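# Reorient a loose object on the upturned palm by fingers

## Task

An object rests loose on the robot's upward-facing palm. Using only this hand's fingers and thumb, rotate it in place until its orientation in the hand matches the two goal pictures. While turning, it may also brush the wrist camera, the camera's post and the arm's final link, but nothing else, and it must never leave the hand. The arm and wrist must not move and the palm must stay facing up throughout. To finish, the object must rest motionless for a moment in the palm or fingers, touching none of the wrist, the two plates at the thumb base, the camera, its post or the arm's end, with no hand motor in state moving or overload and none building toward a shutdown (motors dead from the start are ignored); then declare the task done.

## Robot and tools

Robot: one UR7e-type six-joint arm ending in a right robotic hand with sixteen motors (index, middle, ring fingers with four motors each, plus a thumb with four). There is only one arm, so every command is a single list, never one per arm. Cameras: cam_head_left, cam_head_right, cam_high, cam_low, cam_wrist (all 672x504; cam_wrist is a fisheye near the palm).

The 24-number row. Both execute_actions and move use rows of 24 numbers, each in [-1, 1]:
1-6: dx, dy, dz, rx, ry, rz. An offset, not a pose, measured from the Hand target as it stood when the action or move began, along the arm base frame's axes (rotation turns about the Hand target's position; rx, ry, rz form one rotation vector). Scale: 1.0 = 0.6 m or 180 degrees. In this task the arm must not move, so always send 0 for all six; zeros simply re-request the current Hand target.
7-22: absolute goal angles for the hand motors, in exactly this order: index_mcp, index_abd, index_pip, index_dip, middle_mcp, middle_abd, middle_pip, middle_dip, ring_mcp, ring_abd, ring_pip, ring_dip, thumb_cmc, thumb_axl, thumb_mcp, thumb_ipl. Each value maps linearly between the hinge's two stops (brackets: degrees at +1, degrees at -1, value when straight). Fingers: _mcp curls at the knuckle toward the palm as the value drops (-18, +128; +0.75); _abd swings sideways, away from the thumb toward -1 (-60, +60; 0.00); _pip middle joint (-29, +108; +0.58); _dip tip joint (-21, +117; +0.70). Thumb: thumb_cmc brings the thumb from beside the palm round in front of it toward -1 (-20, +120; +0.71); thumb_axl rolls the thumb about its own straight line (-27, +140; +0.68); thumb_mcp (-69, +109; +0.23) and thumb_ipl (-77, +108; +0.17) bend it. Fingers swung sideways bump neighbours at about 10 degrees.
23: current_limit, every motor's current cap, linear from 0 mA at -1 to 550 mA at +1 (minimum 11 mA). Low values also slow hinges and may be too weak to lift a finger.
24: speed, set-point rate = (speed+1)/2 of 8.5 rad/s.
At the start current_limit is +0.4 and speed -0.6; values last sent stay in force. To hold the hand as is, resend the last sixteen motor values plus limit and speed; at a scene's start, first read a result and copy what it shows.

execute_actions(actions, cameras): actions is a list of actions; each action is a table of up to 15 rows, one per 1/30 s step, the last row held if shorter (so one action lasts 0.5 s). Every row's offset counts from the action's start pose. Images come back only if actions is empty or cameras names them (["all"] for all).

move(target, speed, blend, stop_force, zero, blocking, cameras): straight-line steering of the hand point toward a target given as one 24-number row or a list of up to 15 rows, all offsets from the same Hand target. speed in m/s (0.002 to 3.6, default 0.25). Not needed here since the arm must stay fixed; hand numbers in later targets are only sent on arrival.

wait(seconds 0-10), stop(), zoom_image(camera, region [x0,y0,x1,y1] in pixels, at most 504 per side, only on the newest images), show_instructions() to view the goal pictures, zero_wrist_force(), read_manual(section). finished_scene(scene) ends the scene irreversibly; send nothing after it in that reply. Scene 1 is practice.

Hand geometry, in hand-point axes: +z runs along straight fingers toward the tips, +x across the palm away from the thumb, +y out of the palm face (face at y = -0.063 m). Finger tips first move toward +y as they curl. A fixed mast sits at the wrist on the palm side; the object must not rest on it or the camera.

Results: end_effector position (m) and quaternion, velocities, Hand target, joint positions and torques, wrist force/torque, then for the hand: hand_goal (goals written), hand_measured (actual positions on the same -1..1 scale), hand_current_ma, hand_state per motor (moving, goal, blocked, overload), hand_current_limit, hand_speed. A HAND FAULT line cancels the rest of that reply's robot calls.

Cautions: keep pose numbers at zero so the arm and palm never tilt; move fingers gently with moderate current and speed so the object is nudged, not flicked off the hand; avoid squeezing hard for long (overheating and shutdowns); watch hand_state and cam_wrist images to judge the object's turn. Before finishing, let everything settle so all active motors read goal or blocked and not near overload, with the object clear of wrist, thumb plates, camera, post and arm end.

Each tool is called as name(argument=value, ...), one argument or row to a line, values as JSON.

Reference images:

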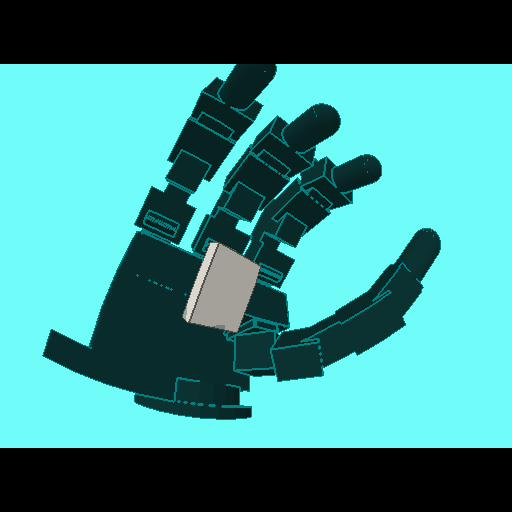

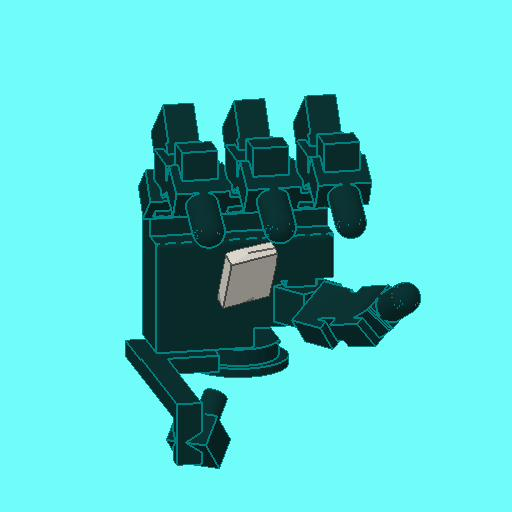

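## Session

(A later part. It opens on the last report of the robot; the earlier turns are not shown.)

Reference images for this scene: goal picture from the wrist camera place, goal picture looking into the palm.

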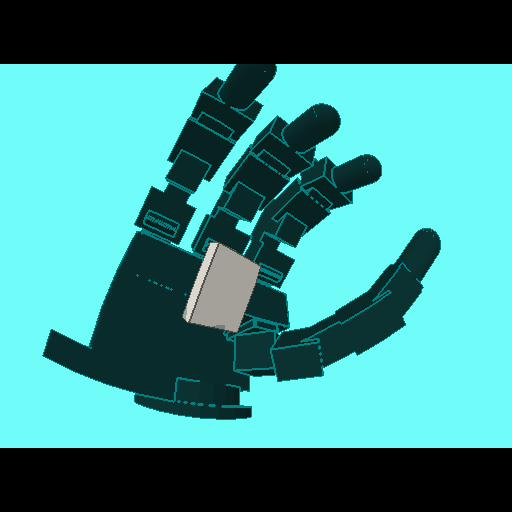

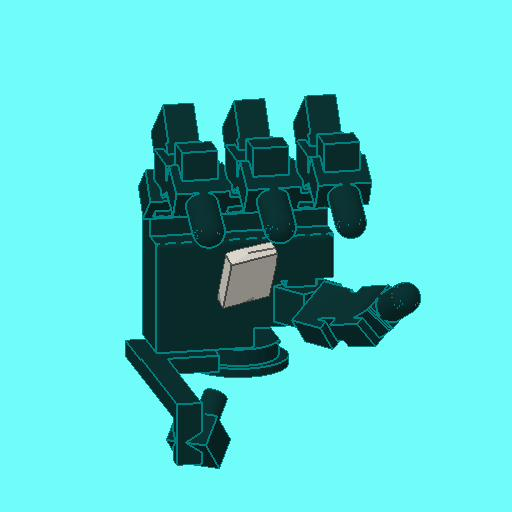

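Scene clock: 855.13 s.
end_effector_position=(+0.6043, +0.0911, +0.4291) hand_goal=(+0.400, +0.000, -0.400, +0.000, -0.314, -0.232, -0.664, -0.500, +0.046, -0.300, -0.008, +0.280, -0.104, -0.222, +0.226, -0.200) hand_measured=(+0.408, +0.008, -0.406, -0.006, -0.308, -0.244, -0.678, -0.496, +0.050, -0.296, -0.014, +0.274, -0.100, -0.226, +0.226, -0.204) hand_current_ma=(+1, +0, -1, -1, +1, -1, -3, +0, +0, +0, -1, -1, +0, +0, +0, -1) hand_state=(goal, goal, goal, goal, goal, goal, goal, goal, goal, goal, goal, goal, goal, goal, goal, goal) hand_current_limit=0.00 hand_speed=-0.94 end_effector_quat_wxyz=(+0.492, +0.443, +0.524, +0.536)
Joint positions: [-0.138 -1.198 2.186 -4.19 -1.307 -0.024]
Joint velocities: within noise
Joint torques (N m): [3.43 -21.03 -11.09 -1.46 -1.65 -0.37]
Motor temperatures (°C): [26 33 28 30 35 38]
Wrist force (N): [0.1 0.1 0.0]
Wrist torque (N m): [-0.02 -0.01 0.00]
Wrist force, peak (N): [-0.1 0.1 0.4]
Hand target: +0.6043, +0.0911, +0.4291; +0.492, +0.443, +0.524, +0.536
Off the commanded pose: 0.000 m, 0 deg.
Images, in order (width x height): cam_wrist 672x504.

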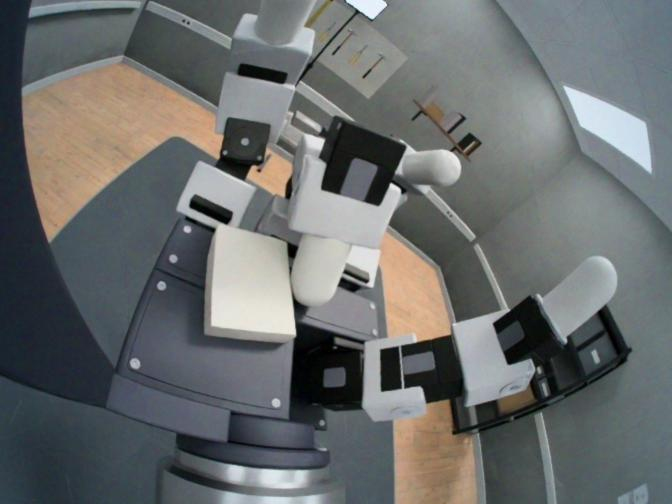

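execute_actions(
  actions=[
    [[0,0,0,0,0,0,0.4,0.0,-0.4,0.0,-0.315,-0.3,-0.664,-0.5,0.046,-0.3,-0.008,0.28,-0.104,-0.222,0.225,-0.2,0.0,-0.9]],
    [[0,0,0,0,0,0,0.4,0.0,-0.4,0.0,0.4,-0.3,-0.664,-0.5,0.75,0.0,0.4,0.5,-0.571,-0.222,0.225,-0.2,0.0,-0.85]],
    [[0,0,0,0,0,0,0.4,0.0,-0.4,0.0,0.75,0.0,0.4,0.5,0.75,0.0,0.4,0.5,-0.571,-0.222,0.225,-0.2,0.0,-0.85]],
    [[0,0,0,0,0,0,0.4,0.0,-0.4,0.0,0.75,0.0,0.4,0.5,0.75,0.0,0.4,0.5,-0.571,-0.222,0.225,-0.914,0.0,-0.85]],
    [[0,0,0,0,0,0,0.4,0.0,-0.4,0.0,0.75,0.0,0.4,0.5,0.75,0.0,0.4,0.5,-0.571,-0.485,0.225,-0.914,0.0,-0.85]],
  ],
  cameras=["cam_wrist","cam_head_left"],
)

Scene clock: 924.20 s.
end_effector_position=(+0.6043, +0.0911, +0.4291) hand_goal=(+0.400, +0.000, -0.400, +0.000, +0.750, +0.000, +0.400, +0.500, +0.750, +0.000, +0.400, +0.500, -0.570, -0.484, +0.226, -0.914) hand_measured=(+0.408, +0.008, -0.406, -0.006, +0.766, -0.010, +0.400, +0.496, +0.764, -0.008, +0.400, +0.496, -0.568, -0.480, +0.226, -0.912) hand_current_ma=(+1, +0, -1, -1, +4, -1, +0, +0, +3, -1, +0, +0, +0, +0, +0, +0) hand_state=(goal, goal, goal, goal, goal, goal, goal, goal, goal, goal, goal, goal, goal, goal, goal, goal) hand_current_limit=0.00 hand_speed=-0.85 end_effector_quat_wxyz=(+0.492, +0.443, +0.524, +0.536)
Joint positions: [-0.138 -1.198 2.186 -4.19 -1.307 -0.024]
Joint torques (N m): [3.91 -21.12 -11.44 -1.38 -1.59 -0.34]
Wrist force (N): [0.0 0.1 0.1]
Wrist torque (N m): [0.06 0.00 -0.02]
Wrist force, peak (N): [-0.1 -0.2 0.4]
Hand target: +0.6043, +0.0911, +0.4291; +0.492, +0.443, +0.524, +0.536
Off the commanded pose: 0.000 m, 0 deg.
Images, in order (width x height): cam_head_left 672x504, cam_wrist 672x504.

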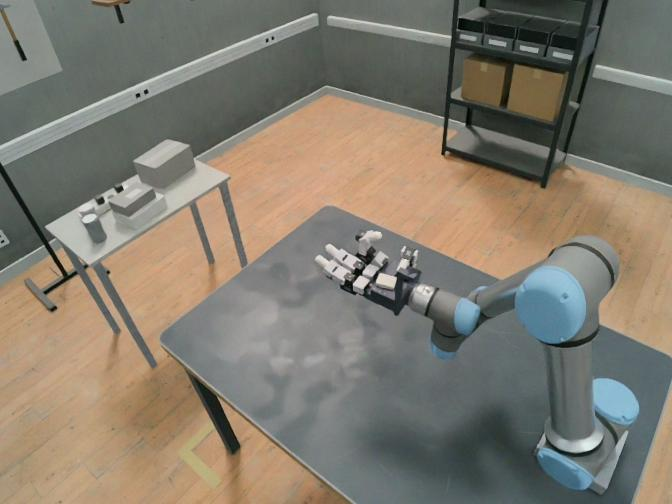

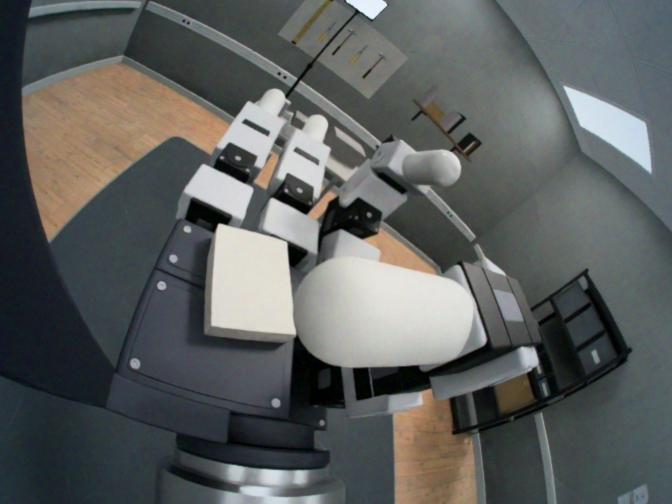

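execute_actions(
  actions=[
    [[0,0,0,0,0,0,0.4,0.0,-0.4,0.0,0.75,0.0,0.4,0.5,0.75,0.0,0.4,0.5,-0.571,-0.485,0.003,-0.914,0.0,-0.85]],
    [[0,0,0,0,0,0,0.4,0.0,-0.4,0.0,0.75,0.0,0.4,0.5,0.75,0.0,0.4,0.5,-0.571,-0.466,-0.246,-0.956,0.0,-0.9]],
  ],
  cameras=["cam_wrist"],
)

zoom_image(
  camera="cam_wrist",
  region=[160, 140, 440, 420],
)

Scene clock: 931.63 s.
end_effector_position=(+0.6043, +0.0911, +0.4291) hand_goal=(+0.400, +0.000, -0.400, +0.000, +0.750, +0.000, +0.400, +0.500, +0.750, +0.000, +0.400, +0.500, -0.570, -0.466, -0.246, -0.956) hand_measured=(+0.408, +0.008, -0.406, -0.006, +0.766, -0.010, +0.400, +0.496, +0.764, -0.008, +0.400, +0.496, -0.572, -0.470, -0.248, -0.954) hand_current_ma=(+1, +0, -1, -1, +4, -1, +0, +0, +3, -1, +0, +0, +0, +0, +0, +0) hand_state=(goal, goal, goal, goal, goal, goal, goal, goal, goal, goal, goal, goal, goal, goal, goal, goal) hand_current_limit=0.00 hand_speed=-0.90 end_effector_quat_wxyz=(+0.492, +0.443, +0.524, +0.536)
Joint positions: [-0.138 -1.198 2.186 -4.19 -1.307 -0.024]
Joint torques (N m): [4.08 -21.24 -11.03 -1.39 -1.41 -0.17]
Wrist force (N): [-0.1 0.0 0.1]
Wrist torque (N m): [0.05 0.01 -0.05]
Wrist force, peak (N): [0.2 0.0 0.4]
Hand target: +0.6043, +0.0911, +0.4291; +0.492, +0.443, +0.524, +0.536
Off the commanded pose: 0.000 m, 0 deg.
Images, in order (width x height): cam_wrist 672x504.

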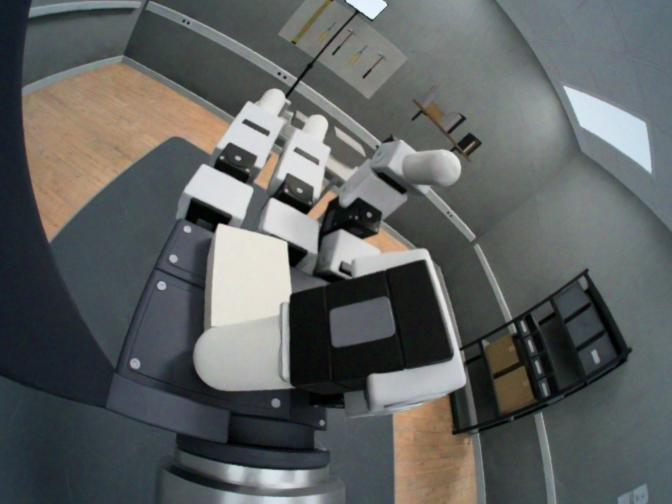

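Scaled by 1.800 from the camera's 672x504 image, which has a finer 960x720 frame.

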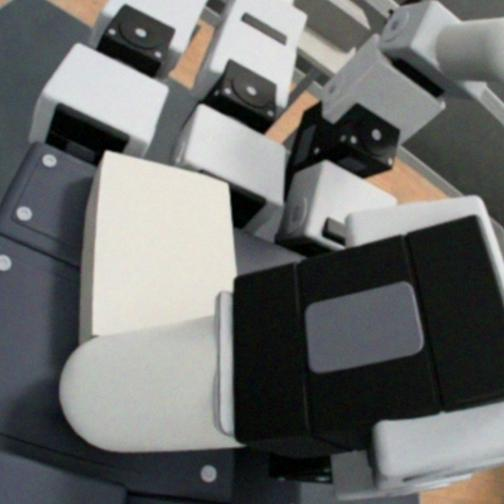

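execute_actions(
  actions=[
    [[0,0,0,0,0,0,0.4,0.0,-0.4,0.0,0.75,0.0,0.4,0.5,0.75,0.0,0.4,0.5,-0.571,-0.374,-0.252,-0.944,0.0,-0.93]],
    [[0,0,0,0,0,0,0.4,0.0,-0.4,0.0,0.75,0.0,0.4,0.5,0.75,0.0,0.4,0.5,-0.571,-0.317,-0.254,-0.937,0.0,-0.93]],
  ],
  cameras=["cam_wrist"],
)

zoom_image(
  camera="cam_wrist",
  region=[160, 140, 440, 420],
)

Scene clock: 945.43 s.
end_effector_position=(+0.6043, +0.0911, +0.4291) hand_goal=(+0.400, +0.000, -0.400, +0.000, +0.750, +0.000, +0.400, +0.500, +0.750, +0.000, +0.400, +0.500, -0.570, -0.316, -0.254, -0.936) hand_measured=(+0.408, +0.008, -0.406, -0.006, +0.766, -0.010, +0.400, +0.496, +0.764, -0.008, +0.400, +0.496, -0.572, -0.324, -0.256, -0.942) hand_current_ma=(+1, +0, -1, -1, +4, -1, +0, +0, +3, -1, +0, +0, +0, -1, +0, -1) hand_state=(goal, goal, goal, goal, goal, goal, goal, goal, goal, goal, goal, goal, goal, goal, goal, goal) hand_current_limit=0.00 hand_speed=-0.93 end_effector_quat_wxyz=(+0.492, +0.443, +0.524, +0.536)
Joint positions: [-0.138 -1.198 2.186 -4.19 -1.307 -0.024]
Joint torques (N m): [3.42 -21.36 -11.45 -1.36 -1.42 -0.17]
Wrist force (N): [0.0 -0.1 0.2]
Wrist torque (N m): [0.03 0.01 -0.04]
Wrist force, peak (N): [-0.1 0.3 0.3]
Hand target: +0.6043, +0.0911, +0.4291; +0.492, +0.443, +0.524, +0.536
Off the commanded pose: 0.000 m, 0 deg.
Images, in order (width x height): cam_wrist 672x504.

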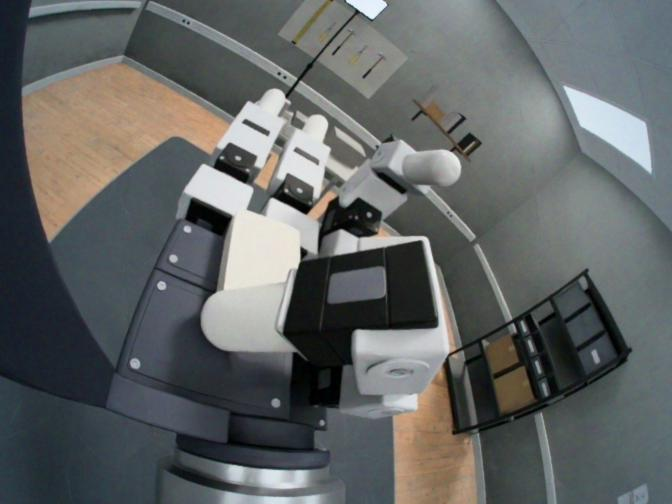

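Scaled by 1.800 from the camera's 672x504 image, which has a finer 960x720 frame.

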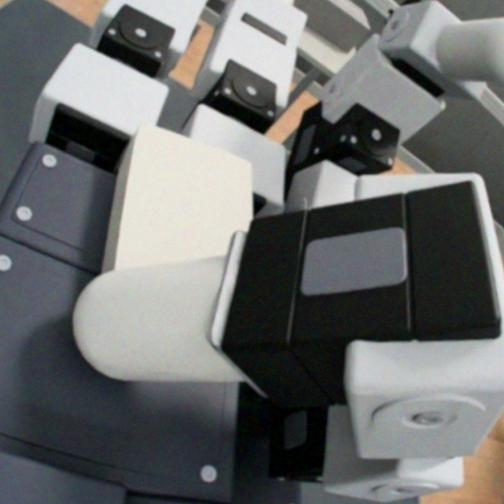

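execute_actions(
  actions=[
    [[0,0,0,0,0,0,0.4,0.0,-0.4,0.0,0.75,0.0,0.4,0.5,0.75,0.0,0.4,0.5,-0.571,-0.255,-0.237,-0.972,0.0,-0.93]],
    [[0,0,0,0,0,0,0.4,0.0,-0.4,0.0,0.75,0.0,0.4,0.5,0.75,0.0,0.4,0.5,-0.571,-0.199,-0.247,-0.951,0.0,-0.93]],
    [[0,0,0,0,0,0,0.4,0.0,-0.4,0.0,0.75,0.0,0.4,0.5,0.75,0.0,0.4,0.5,-0.571,-0.146,-0.261,-0.925,0.0,-0.93]],
  ],
  cameras=["cam_wrist"],
)

zoom_image(
  camera="cam_wrist",
  region=[160, 140, 440, 420],
)

Scene clock: 990.77 s.
end_effector_position=(+0.6043, +0.0911, +0.4291) hand_goal=(+0.400, +0.000, -0.400, +0.000, +0.750, +0.000, +0.400, +0.500, +0.750, +0.000, +0.400, +0.500, -0.570, -0.146, -0.260, -0.924) hand_measured=(+0.408, +0.008, -0.406, -0.006, +0.766, -0.010, +0.400, +0.496, +0.764, -0.008, +0.400, +0.496, -0.572, -0.152, -0.262, -0.930) hand_current_ma=(+1, +0, -1, -1, +4, -1, +0, +0, +3, -1, +0, +0, +0, -1, +0, -1) hand_state=(goal, goal, goal, goal, goal, goal, goal, goal, goal, goal, goal, goal, goal, goal, goal, goal) hand_current_limit=0.00 hand_speed=-0.93 end_effector_quat_wxyz=(+0.492, +0.443, +0.524, +0.536)
Joint positions: [-0.138 -1.198 2.186 -4.19 -1.307 -0.024]
Joint torques (N m): [4.09 -21.38 -11.81 -1.31 -1.38 -0.17]
Wrist force (N): [0.0 0.2 0.1]
Wrist torque (N m): [0.08 0.00 -0.03]
Wrist force, peak (N): [0.1 0.0 0.4]
Hand target: +0.6043, +0.0911, +0.4291; +0.492, +0.443, +0.524, +0.536
Off the commanded pose: 0.000 m, 0 deg.
Images, in order (width x height): cam_wrist 672x504.

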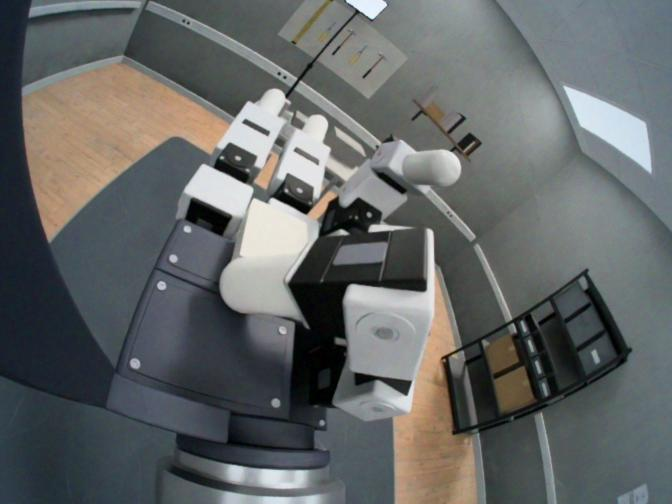

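Scaled by 1.800 from the camera's 672x504 image, which has a finer 960x720 frame.

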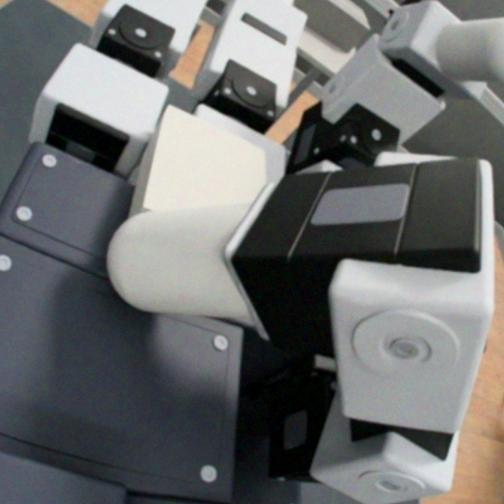

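execute_actions(
  actions=[
    [[0,0,0,0,0,0,0.4,0.0,-0.4,0.0,0.75,0.0,0.4,0.5,0.75,0.0,0.4,0.5,-0.571,-0.096,-0.276,-0.892,0.0,-0.93]],
    [[0,0,0,0,0,0,0.4,0.0,-0.4,0.0,0.75,0.0,0.4,0.5,0.75,0.0,0.4,0.5,-0.571,-0.049,-0.297,-0.853,0.0,-0.93]],
  ],
  cameras=["cam_wrist","cam_head_left","cam_high","cam_low"],
)

zoom_image(
  camera="cam_wrist",
  region=[160, 140, 440, 420],
)

zoom_image(
  camera="cam_head_left",
  region=[320, 220, 440, 310],
)

zoom_image(
  camera="cam_high",
  region=[320, 170, 460, 275],
)

zoom_image(
  camera="cam_low",
  region=[100, 40, 240, 145],
)

Scene clock: 1000.17 s.
end_effector_position=(+0.6043, +0.0911, +0.4291) hand_goal=(+0.400, +0.000, -0.400, +0.000, +0.750, +0.000, +0.400, +0.500, +0.750, +0.000, +0.400, +0.500, -0.570, -0.048, -0.296, -0.852) hand_measured=(+0.408, +0.008, -0.406, -0.006, +0.766, -0.010, +0.400, +0.496, +0.764, -0.008, +0.400, +0.496, -0.572, -0.054, -0.298, -0.858) hand_current_ma=(+1, +0, -1, -1, +4, -1, +0, +0, +3, -1, +0, +0, +0, -1, +0, -1) hand_state=(goal, goal, goal, goal, goal, goal, goal, goal, goal, goal, goal, goal, goal, goal, goal, goal) hand_current_limit=0.00 hand_speed=-0.93 end_effector_quat_wxyz=(+0.492, +0.443, +0.524, +0.536)
Joint positions: [-0.138 -1.198 2.186 -4.19 -1.307 -0.024]
Joint torques (N m): [3.91 -21.71 -11.61 -1.09 -1.21 -0.17]
Wrist force (N): [0.0 0.1 0.1]
Wrist torque (N m): [0.07 0.00 -0.04]
Wrist force, peak (N): [-0.2 0.2 0.3]
Hand target: +0.6043, +0.0911, +0.4291; +0.492, +0.443, +0.524, +0.536
Off the commanded pose: 0.000 m, 0 deg.
Images, in order (width x height): cam_head_left 672x504, cam_high 672x504, cam_low 672x504, cam_wrist 672x504.

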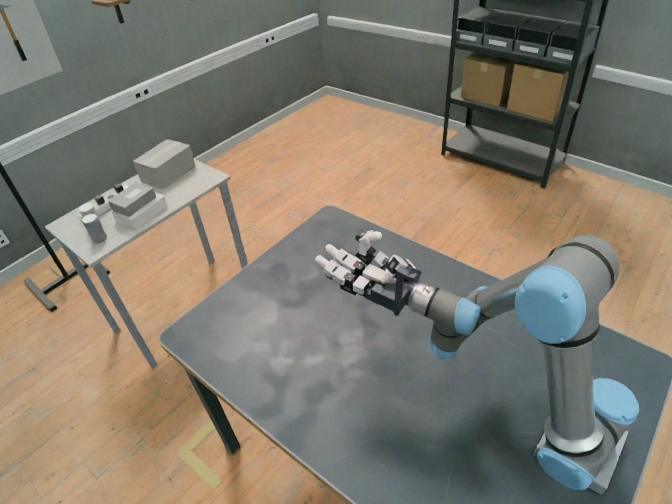

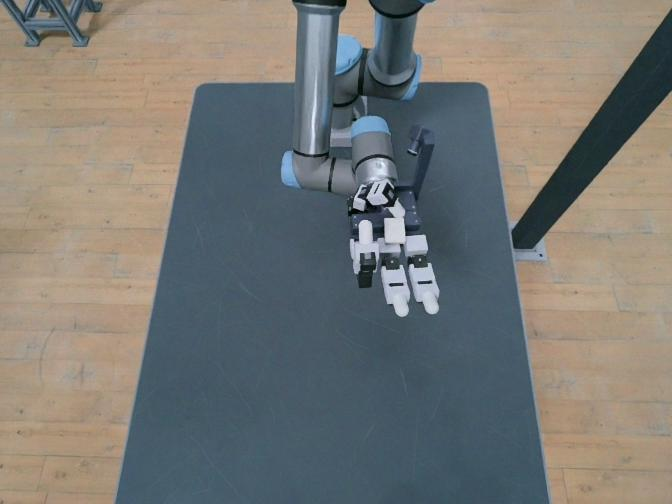

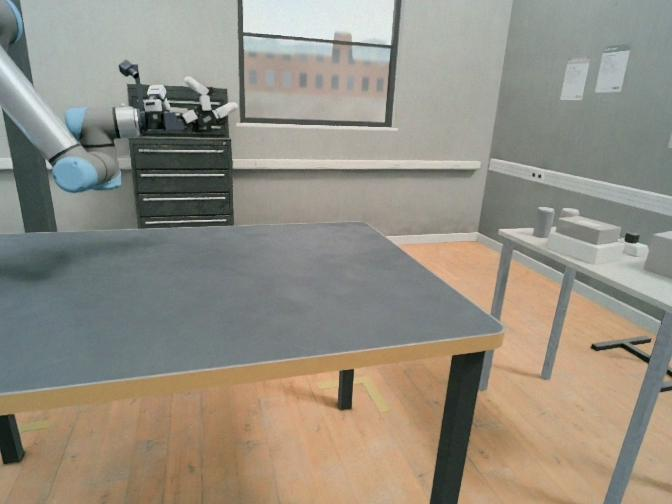

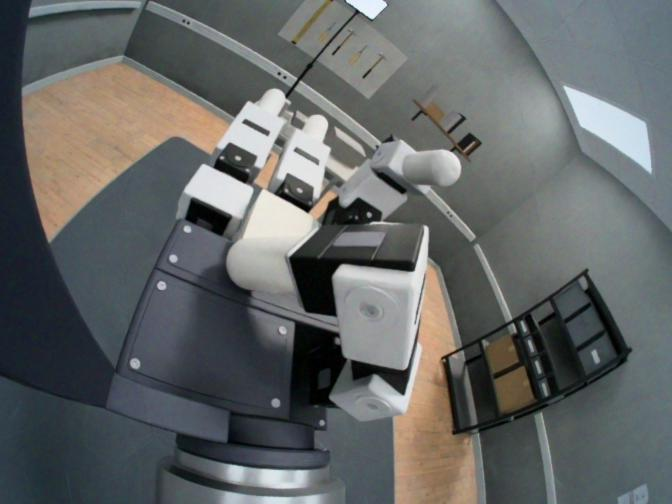

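Scaled by 1.800 from the camera's 672x504 image, which has a finer 960x720 frame.

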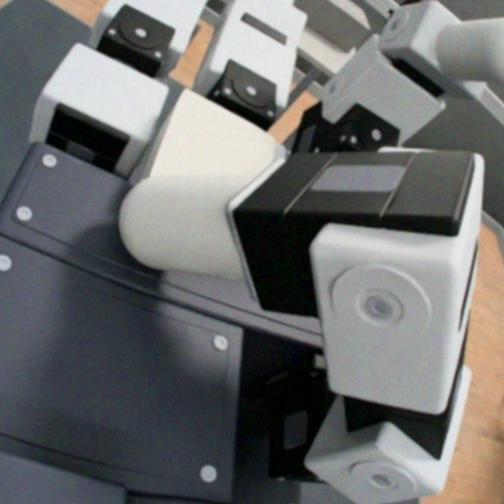

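Scaled by 4.200 from the camera's 672x504 image, which has a finer 960x720 frame.

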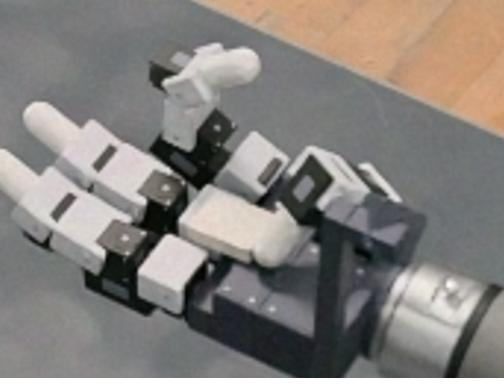

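Scaled by 3.600 from the camera's 672x504 image, which has a finer 960x720 frame.

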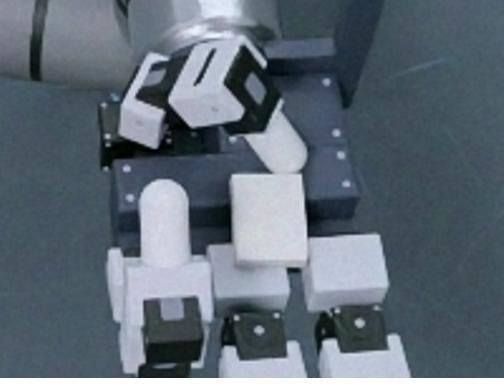

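Scaled by 3.600 from the camera's 672x504 image, which has a finer 960x720 frame.

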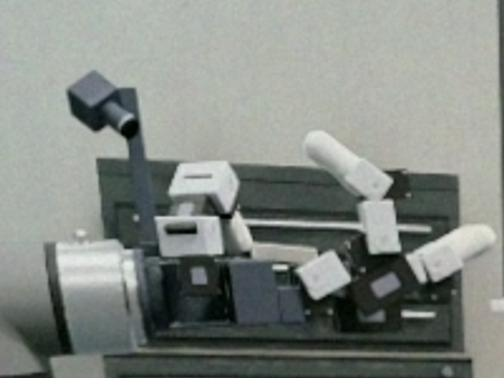

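execute_actions(
  actions=[
    [[0,0,0,0,0,0,0.4,0.0,-0.4,0.0,0.75,0.0,0.4,0.5,0.75,0.0,0.4,0.5,-0.357,-0.09,-0.378,-0.973,0.0,-0.9]],
    [[0,0,0,0,0,0,0.4,0.0,-0.4,0.0,0.75,0.0,0.4,0.5,0.75,0.0,0.4,0.5,-0.357,0.012,-0.406,-0.894,0.0,-0.93]],
    [[0,0,0,0,0,0,0.4,0.0,-0.4,0.0,0.75,0.0,0.4,0.5,0.75,0.0,0.4,0.5,-0.357,0.056,-0.425,-0.845,0.0,-0.93]],
  ],
  cameras=["cam_wrist","cam_high"],
)

zoom_image(
  camera="cam_wrist",
  region=[160, 140, 440, 420],
)

zoom_image(
  camera="cam_high",
  region=[320, 170, 460, 275],
)

Scene clock: 1038.53 s.
end_effector_position=(+0.6043, +0.0911, +0.4291) hand_goal=(+0.400, +0.000, -0.400, +0.000, +0.750, +0.000, +0.400, +0.500, +0.750, +0.000, +0.400, +0.500, -0.356, +0.056, -0.424, -0.844) hand_measured=(+0.408, +0.008, -0.406, -0.006, +0.766, -0.010, +0.400, +0.496, +0.764, -0.008, +0.400, +0.496, -0.366, +0.052, -0.426, -0.850) hand_current_ma=(+1, +0, -1, -1, +4, -1, +0, +0, +3, -1, +0, +0, -2, +0, +0, -1) hand_state=(goal, goal, goal, goal, goal, goal, goal, goal, goal, goal, goal, goal, goal, goal, goal, goal) hand_current_limit=0.00 hand_speed=-0.93 end_effector_quat_wxyz=(+0.492, +0.443, +0.524, +0.536)
Joint positions: [-0.138 -1.198 2.186 -4.19 -1.307 -0.024]
Joint torques (N m): [4.21 -21.51 -12.58 -1.04 -1.18 -0.1]
Wrist force (N): [-0.1 -0.1 0.1]
Wrist torque (N m): [0.06 0.01 -0.04]
Wrist force, peak (N): [0.0 0.2 0.5]
Hand target: +0.6043, +0.0911, +0.4291; +0.492, +0.443, +0.524, +0.536
Off the commanded pose: 0.000 m, 0 deg.
Images, in order (width x height): cam_high 672x504, cam_wrist 672x504.

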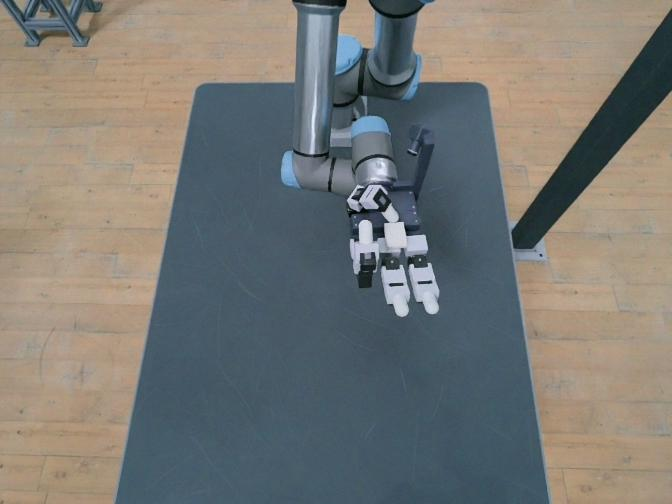

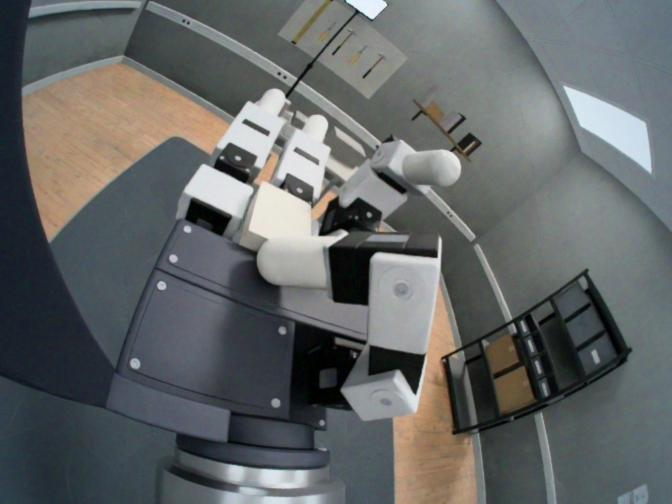

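Scaled by 1.800 from the camera's 672x504 image, which has a finer 960x720 frame.

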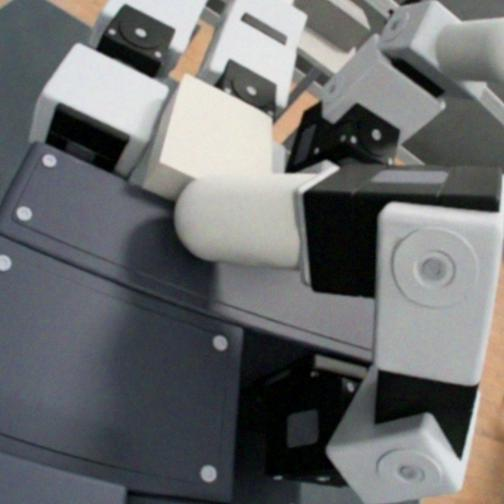

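Scaled by 3.600 from the camera's 672x504 image, which has a finer 960x720 frame.

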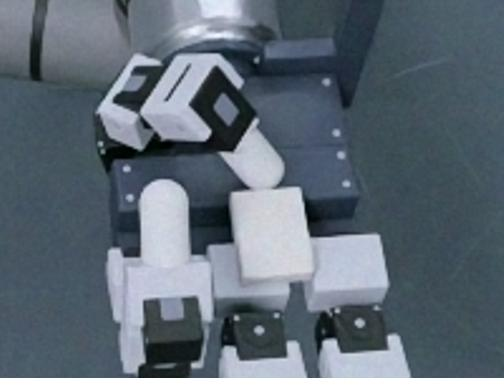

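execute_actions(
  actions=[
    [[0,0,0,0,0,0,0.4,0.0,-0.4,0.0,0.75,0.0,0.4,0.5,0.75,0.0,0.4,0.5,-0.357,0.097,-0.446,-0.791,0.0,-0.93]],
    [[0,0,0,0,0,0,0.4,0.0,-0.4,0.0,0.55,0.0,0.4,0.5,0.55,0.0,0.4,0.5,-0.357,0.097,-0.446,-0.791,0.2,-0.95]],
  ],
  cameras=["cam_wrist","cam_high","cam_low"],
)

zoom_image(
  camera="cam_wrist",
  region=[160, 140, 440, 420],
)

zoom_image(
  camera="cam_high",
  region=[320, 170, 460, 275],
)

zoom_image(
  camera="cam_low",
  region=[100, 40, 240, 145],
)

Scene clock: 1047.73 s.
end_effector_position=(+0.6043, +0.0911, +0.4291) hand_goal=(+0.400, +0.000, -0.400, +0.000, +0.550, +0.000, +0.400, +0.500, +0.550, +0.000, +0.400, +0.500, -0.356, +0.098, -0.446, -0.790) hand_measured=(+0.408, +0.008, -0.406, -0.006, +0.598, -0.010, +0.400, +0.496, +0.588, -0.008, +0.400, +0.496, -0.366, +0.094, -0.448, -0.796) hand_current_ma=(+1, +0, -1, -1, +24, -1, +0, +0, +16, -1, +0, +0, -2, +0, +0, -1) hand_state=(goal, goal, goal, goal, blocked, goal, goal, goal, blocked, goal, goal, goal, goal, goal, goal, goal) hand_current_limit=0.20 hand_speed=-0.95 end_effector_quat_wxyz=(+0.492, +0.443, +0.524, +0.536)
Joint positions: [-0.138 -1.198 2.186 -4.19 -1.307 -0.024]
Joint torques (N m): [4.25 -21.52 -12.27 -0.92 -1.13 -0.1]
Wrist force (N): [0.1 0.1 0.2]
Wrist torque (N m): [0.06 -0.01 -0.02]
Wrist force, peak (N): [0.0 0.2 0.4]
Hand target: +0.6043, +0.0911, +0.4291; +0.492, +0.443, +0.524, +0.536
Off the commanded pose: 0.000 m, 0 deg.
Images, in order (width x height): cam_high 672x504, cam_low 672x504, cam_wrist 672x504.

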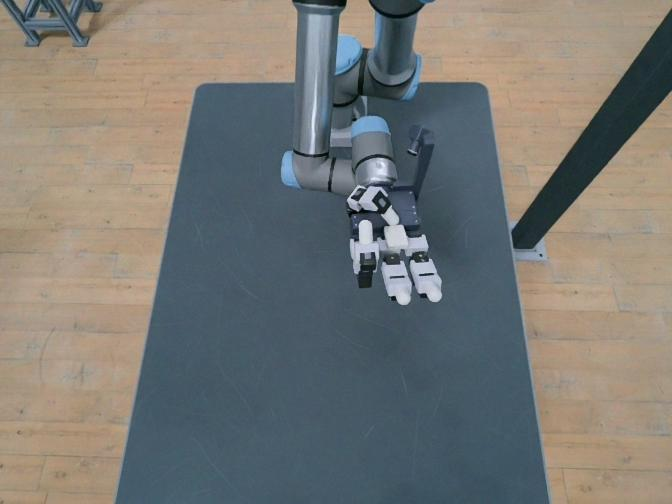

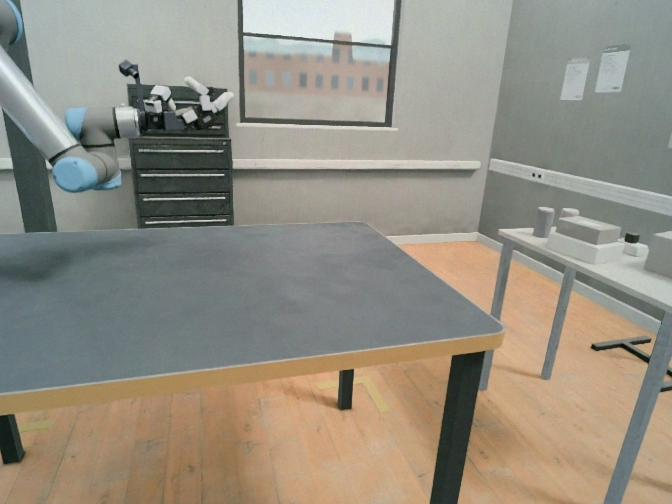

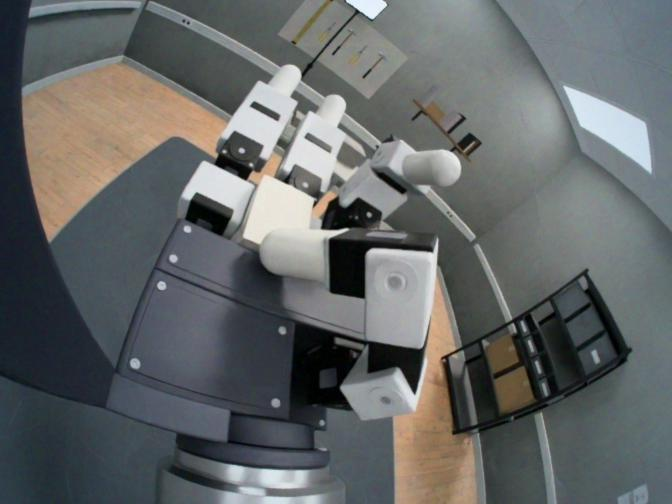

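Scaled by 1.800 from the camera's 672x504 image, which has a finer 960x720 frame.

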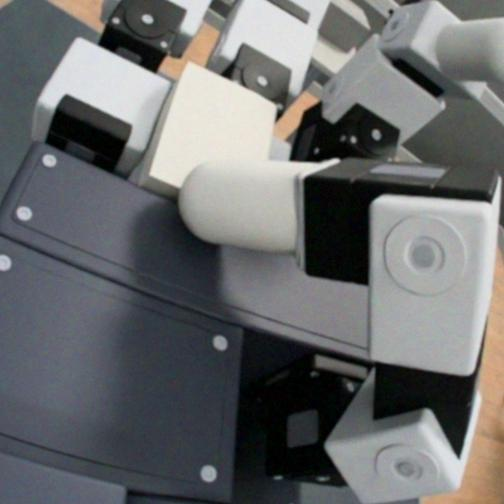

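Scaled by 3.600 from the camera's 672x504 image, which has a finer 960x720 frame.

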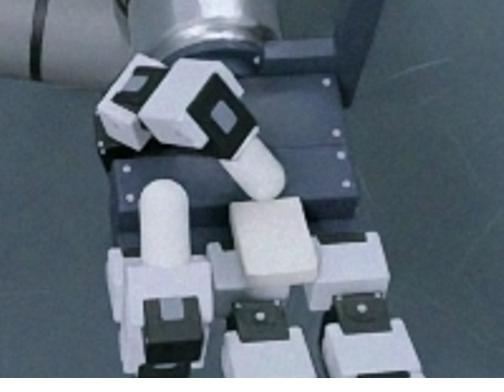

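Scaled by 3.600 from the camera's 672x504 image, which has a finer 960x720 frame.

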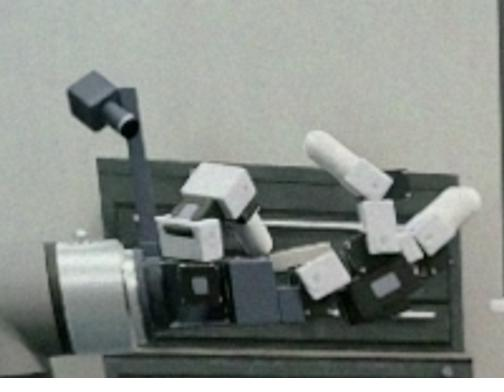

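execute_actions(
  actions=[
    [[0,0,0,0,0,0,0.4,0.0,-0.4,0.0,0.40,0.0,0.4,0.5,0.40,0.0,0.4,0.5,-0.357,0.097,-0.446,-0.791,0.2,-0.95]],
    [[0,0,0,0,0,0,0.4,0.0,-0.4,0.0,0.3,0.0,0.4,0.5,0.3,0.0,0.4,0.5,-0.357,0.097,-0.446,-0.791,0.2,-0.95]],
  ],
  cameras=["cam_wrist","cam_high","cam_low"],
)

zoom_image(
  camera="cam_wrist",
  region=[160, 140, 440, 420],
)

zoom_image(
  camera="cam_low",
  region=[100, 40, 240, 145],
)

Scene clock: 1055.67 s.
end_effector_position=(+0.6043, +0.0911, +0.4291) hand_goal=(+0.400, +0.000, -0.400, +0.000, +0.300, +0.000, +0.400, +0.500, +0.300, +0.000, +0.400, +0.500, -0.356, +0.098, -0.446, -0.790) hand_measured=(+0.408, +0.008, -0.406, -0.006, +0.344, -0.010, +0.400, +0.496, +0.334, -0.008, +0.400, +0.496, -0.366, +0.094, -0.448, -0.796) hand_current_ma=(+1, +0, -1, -1, +21, -1, +0, +0, +14, -1, +0, +0, -2, +0, +0, -1) hand_state=(goal, goal, goal, goal, blocked, goal, goal, goal, blocked, goal, goal, goal, goal, goal, goal, goal) hand_current_limit=0.20 hand_speed=-0.95 end_effector_quat_wxyz=(+0.492, +0.443, +0.524, +0.536)
Joint positions: [-0.138 -1.198 2.186 -4.19 -1.307 -0.024]
Joint torques (N m): [4.45 -21.7 -12.16 -0.8 -1.1 -0.1]
Wrist force (N): [0.0 0.2 0.2]
Wrist torque (N m): [0.07 0.00 -0.03]
Wrist force, peak (N): [0.2 -0.1 0.4]
Hand target: +0.6043, +0.0911, +0.4291; +0.492, +0.443, +0.524, +0.536
Off the commanded pose: 0.000 m, 0 deg.
Images, in order (width x height): cam_high 672x504, cam_low 672x504, cam_wrist 672x504.

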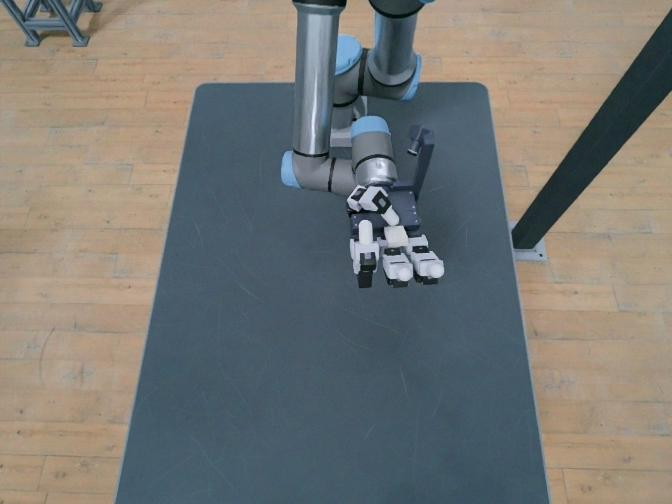

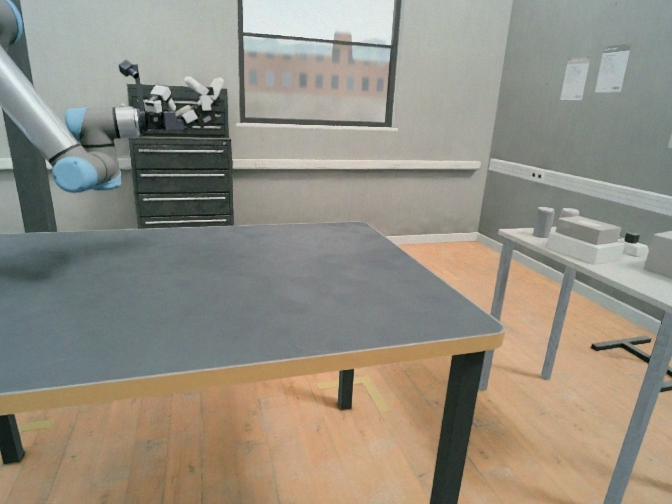

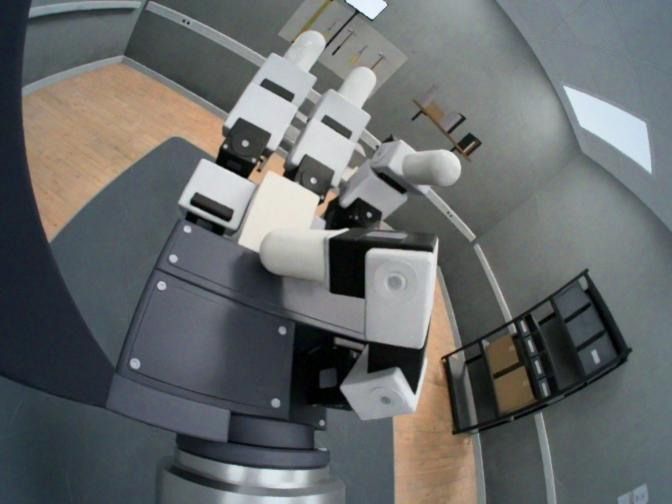

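Scaled by 1.800 from the camera's 672x504 image, which has a finer 960x720 frame.

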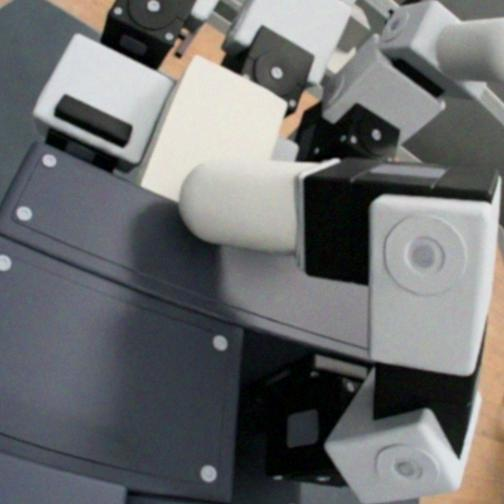

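Scaled by 3.600 from the camera's 672x504 image, which has a finer 960x720 frame.

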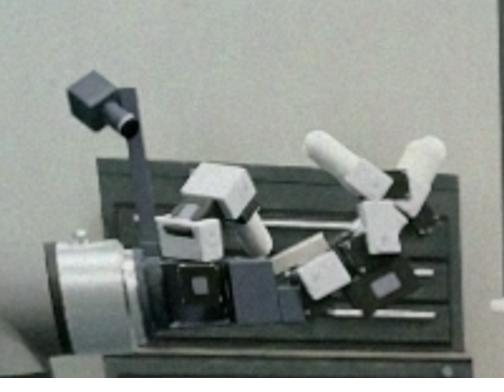

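finished_scene(
  scene=1,
)

The scene is finished: the task was done.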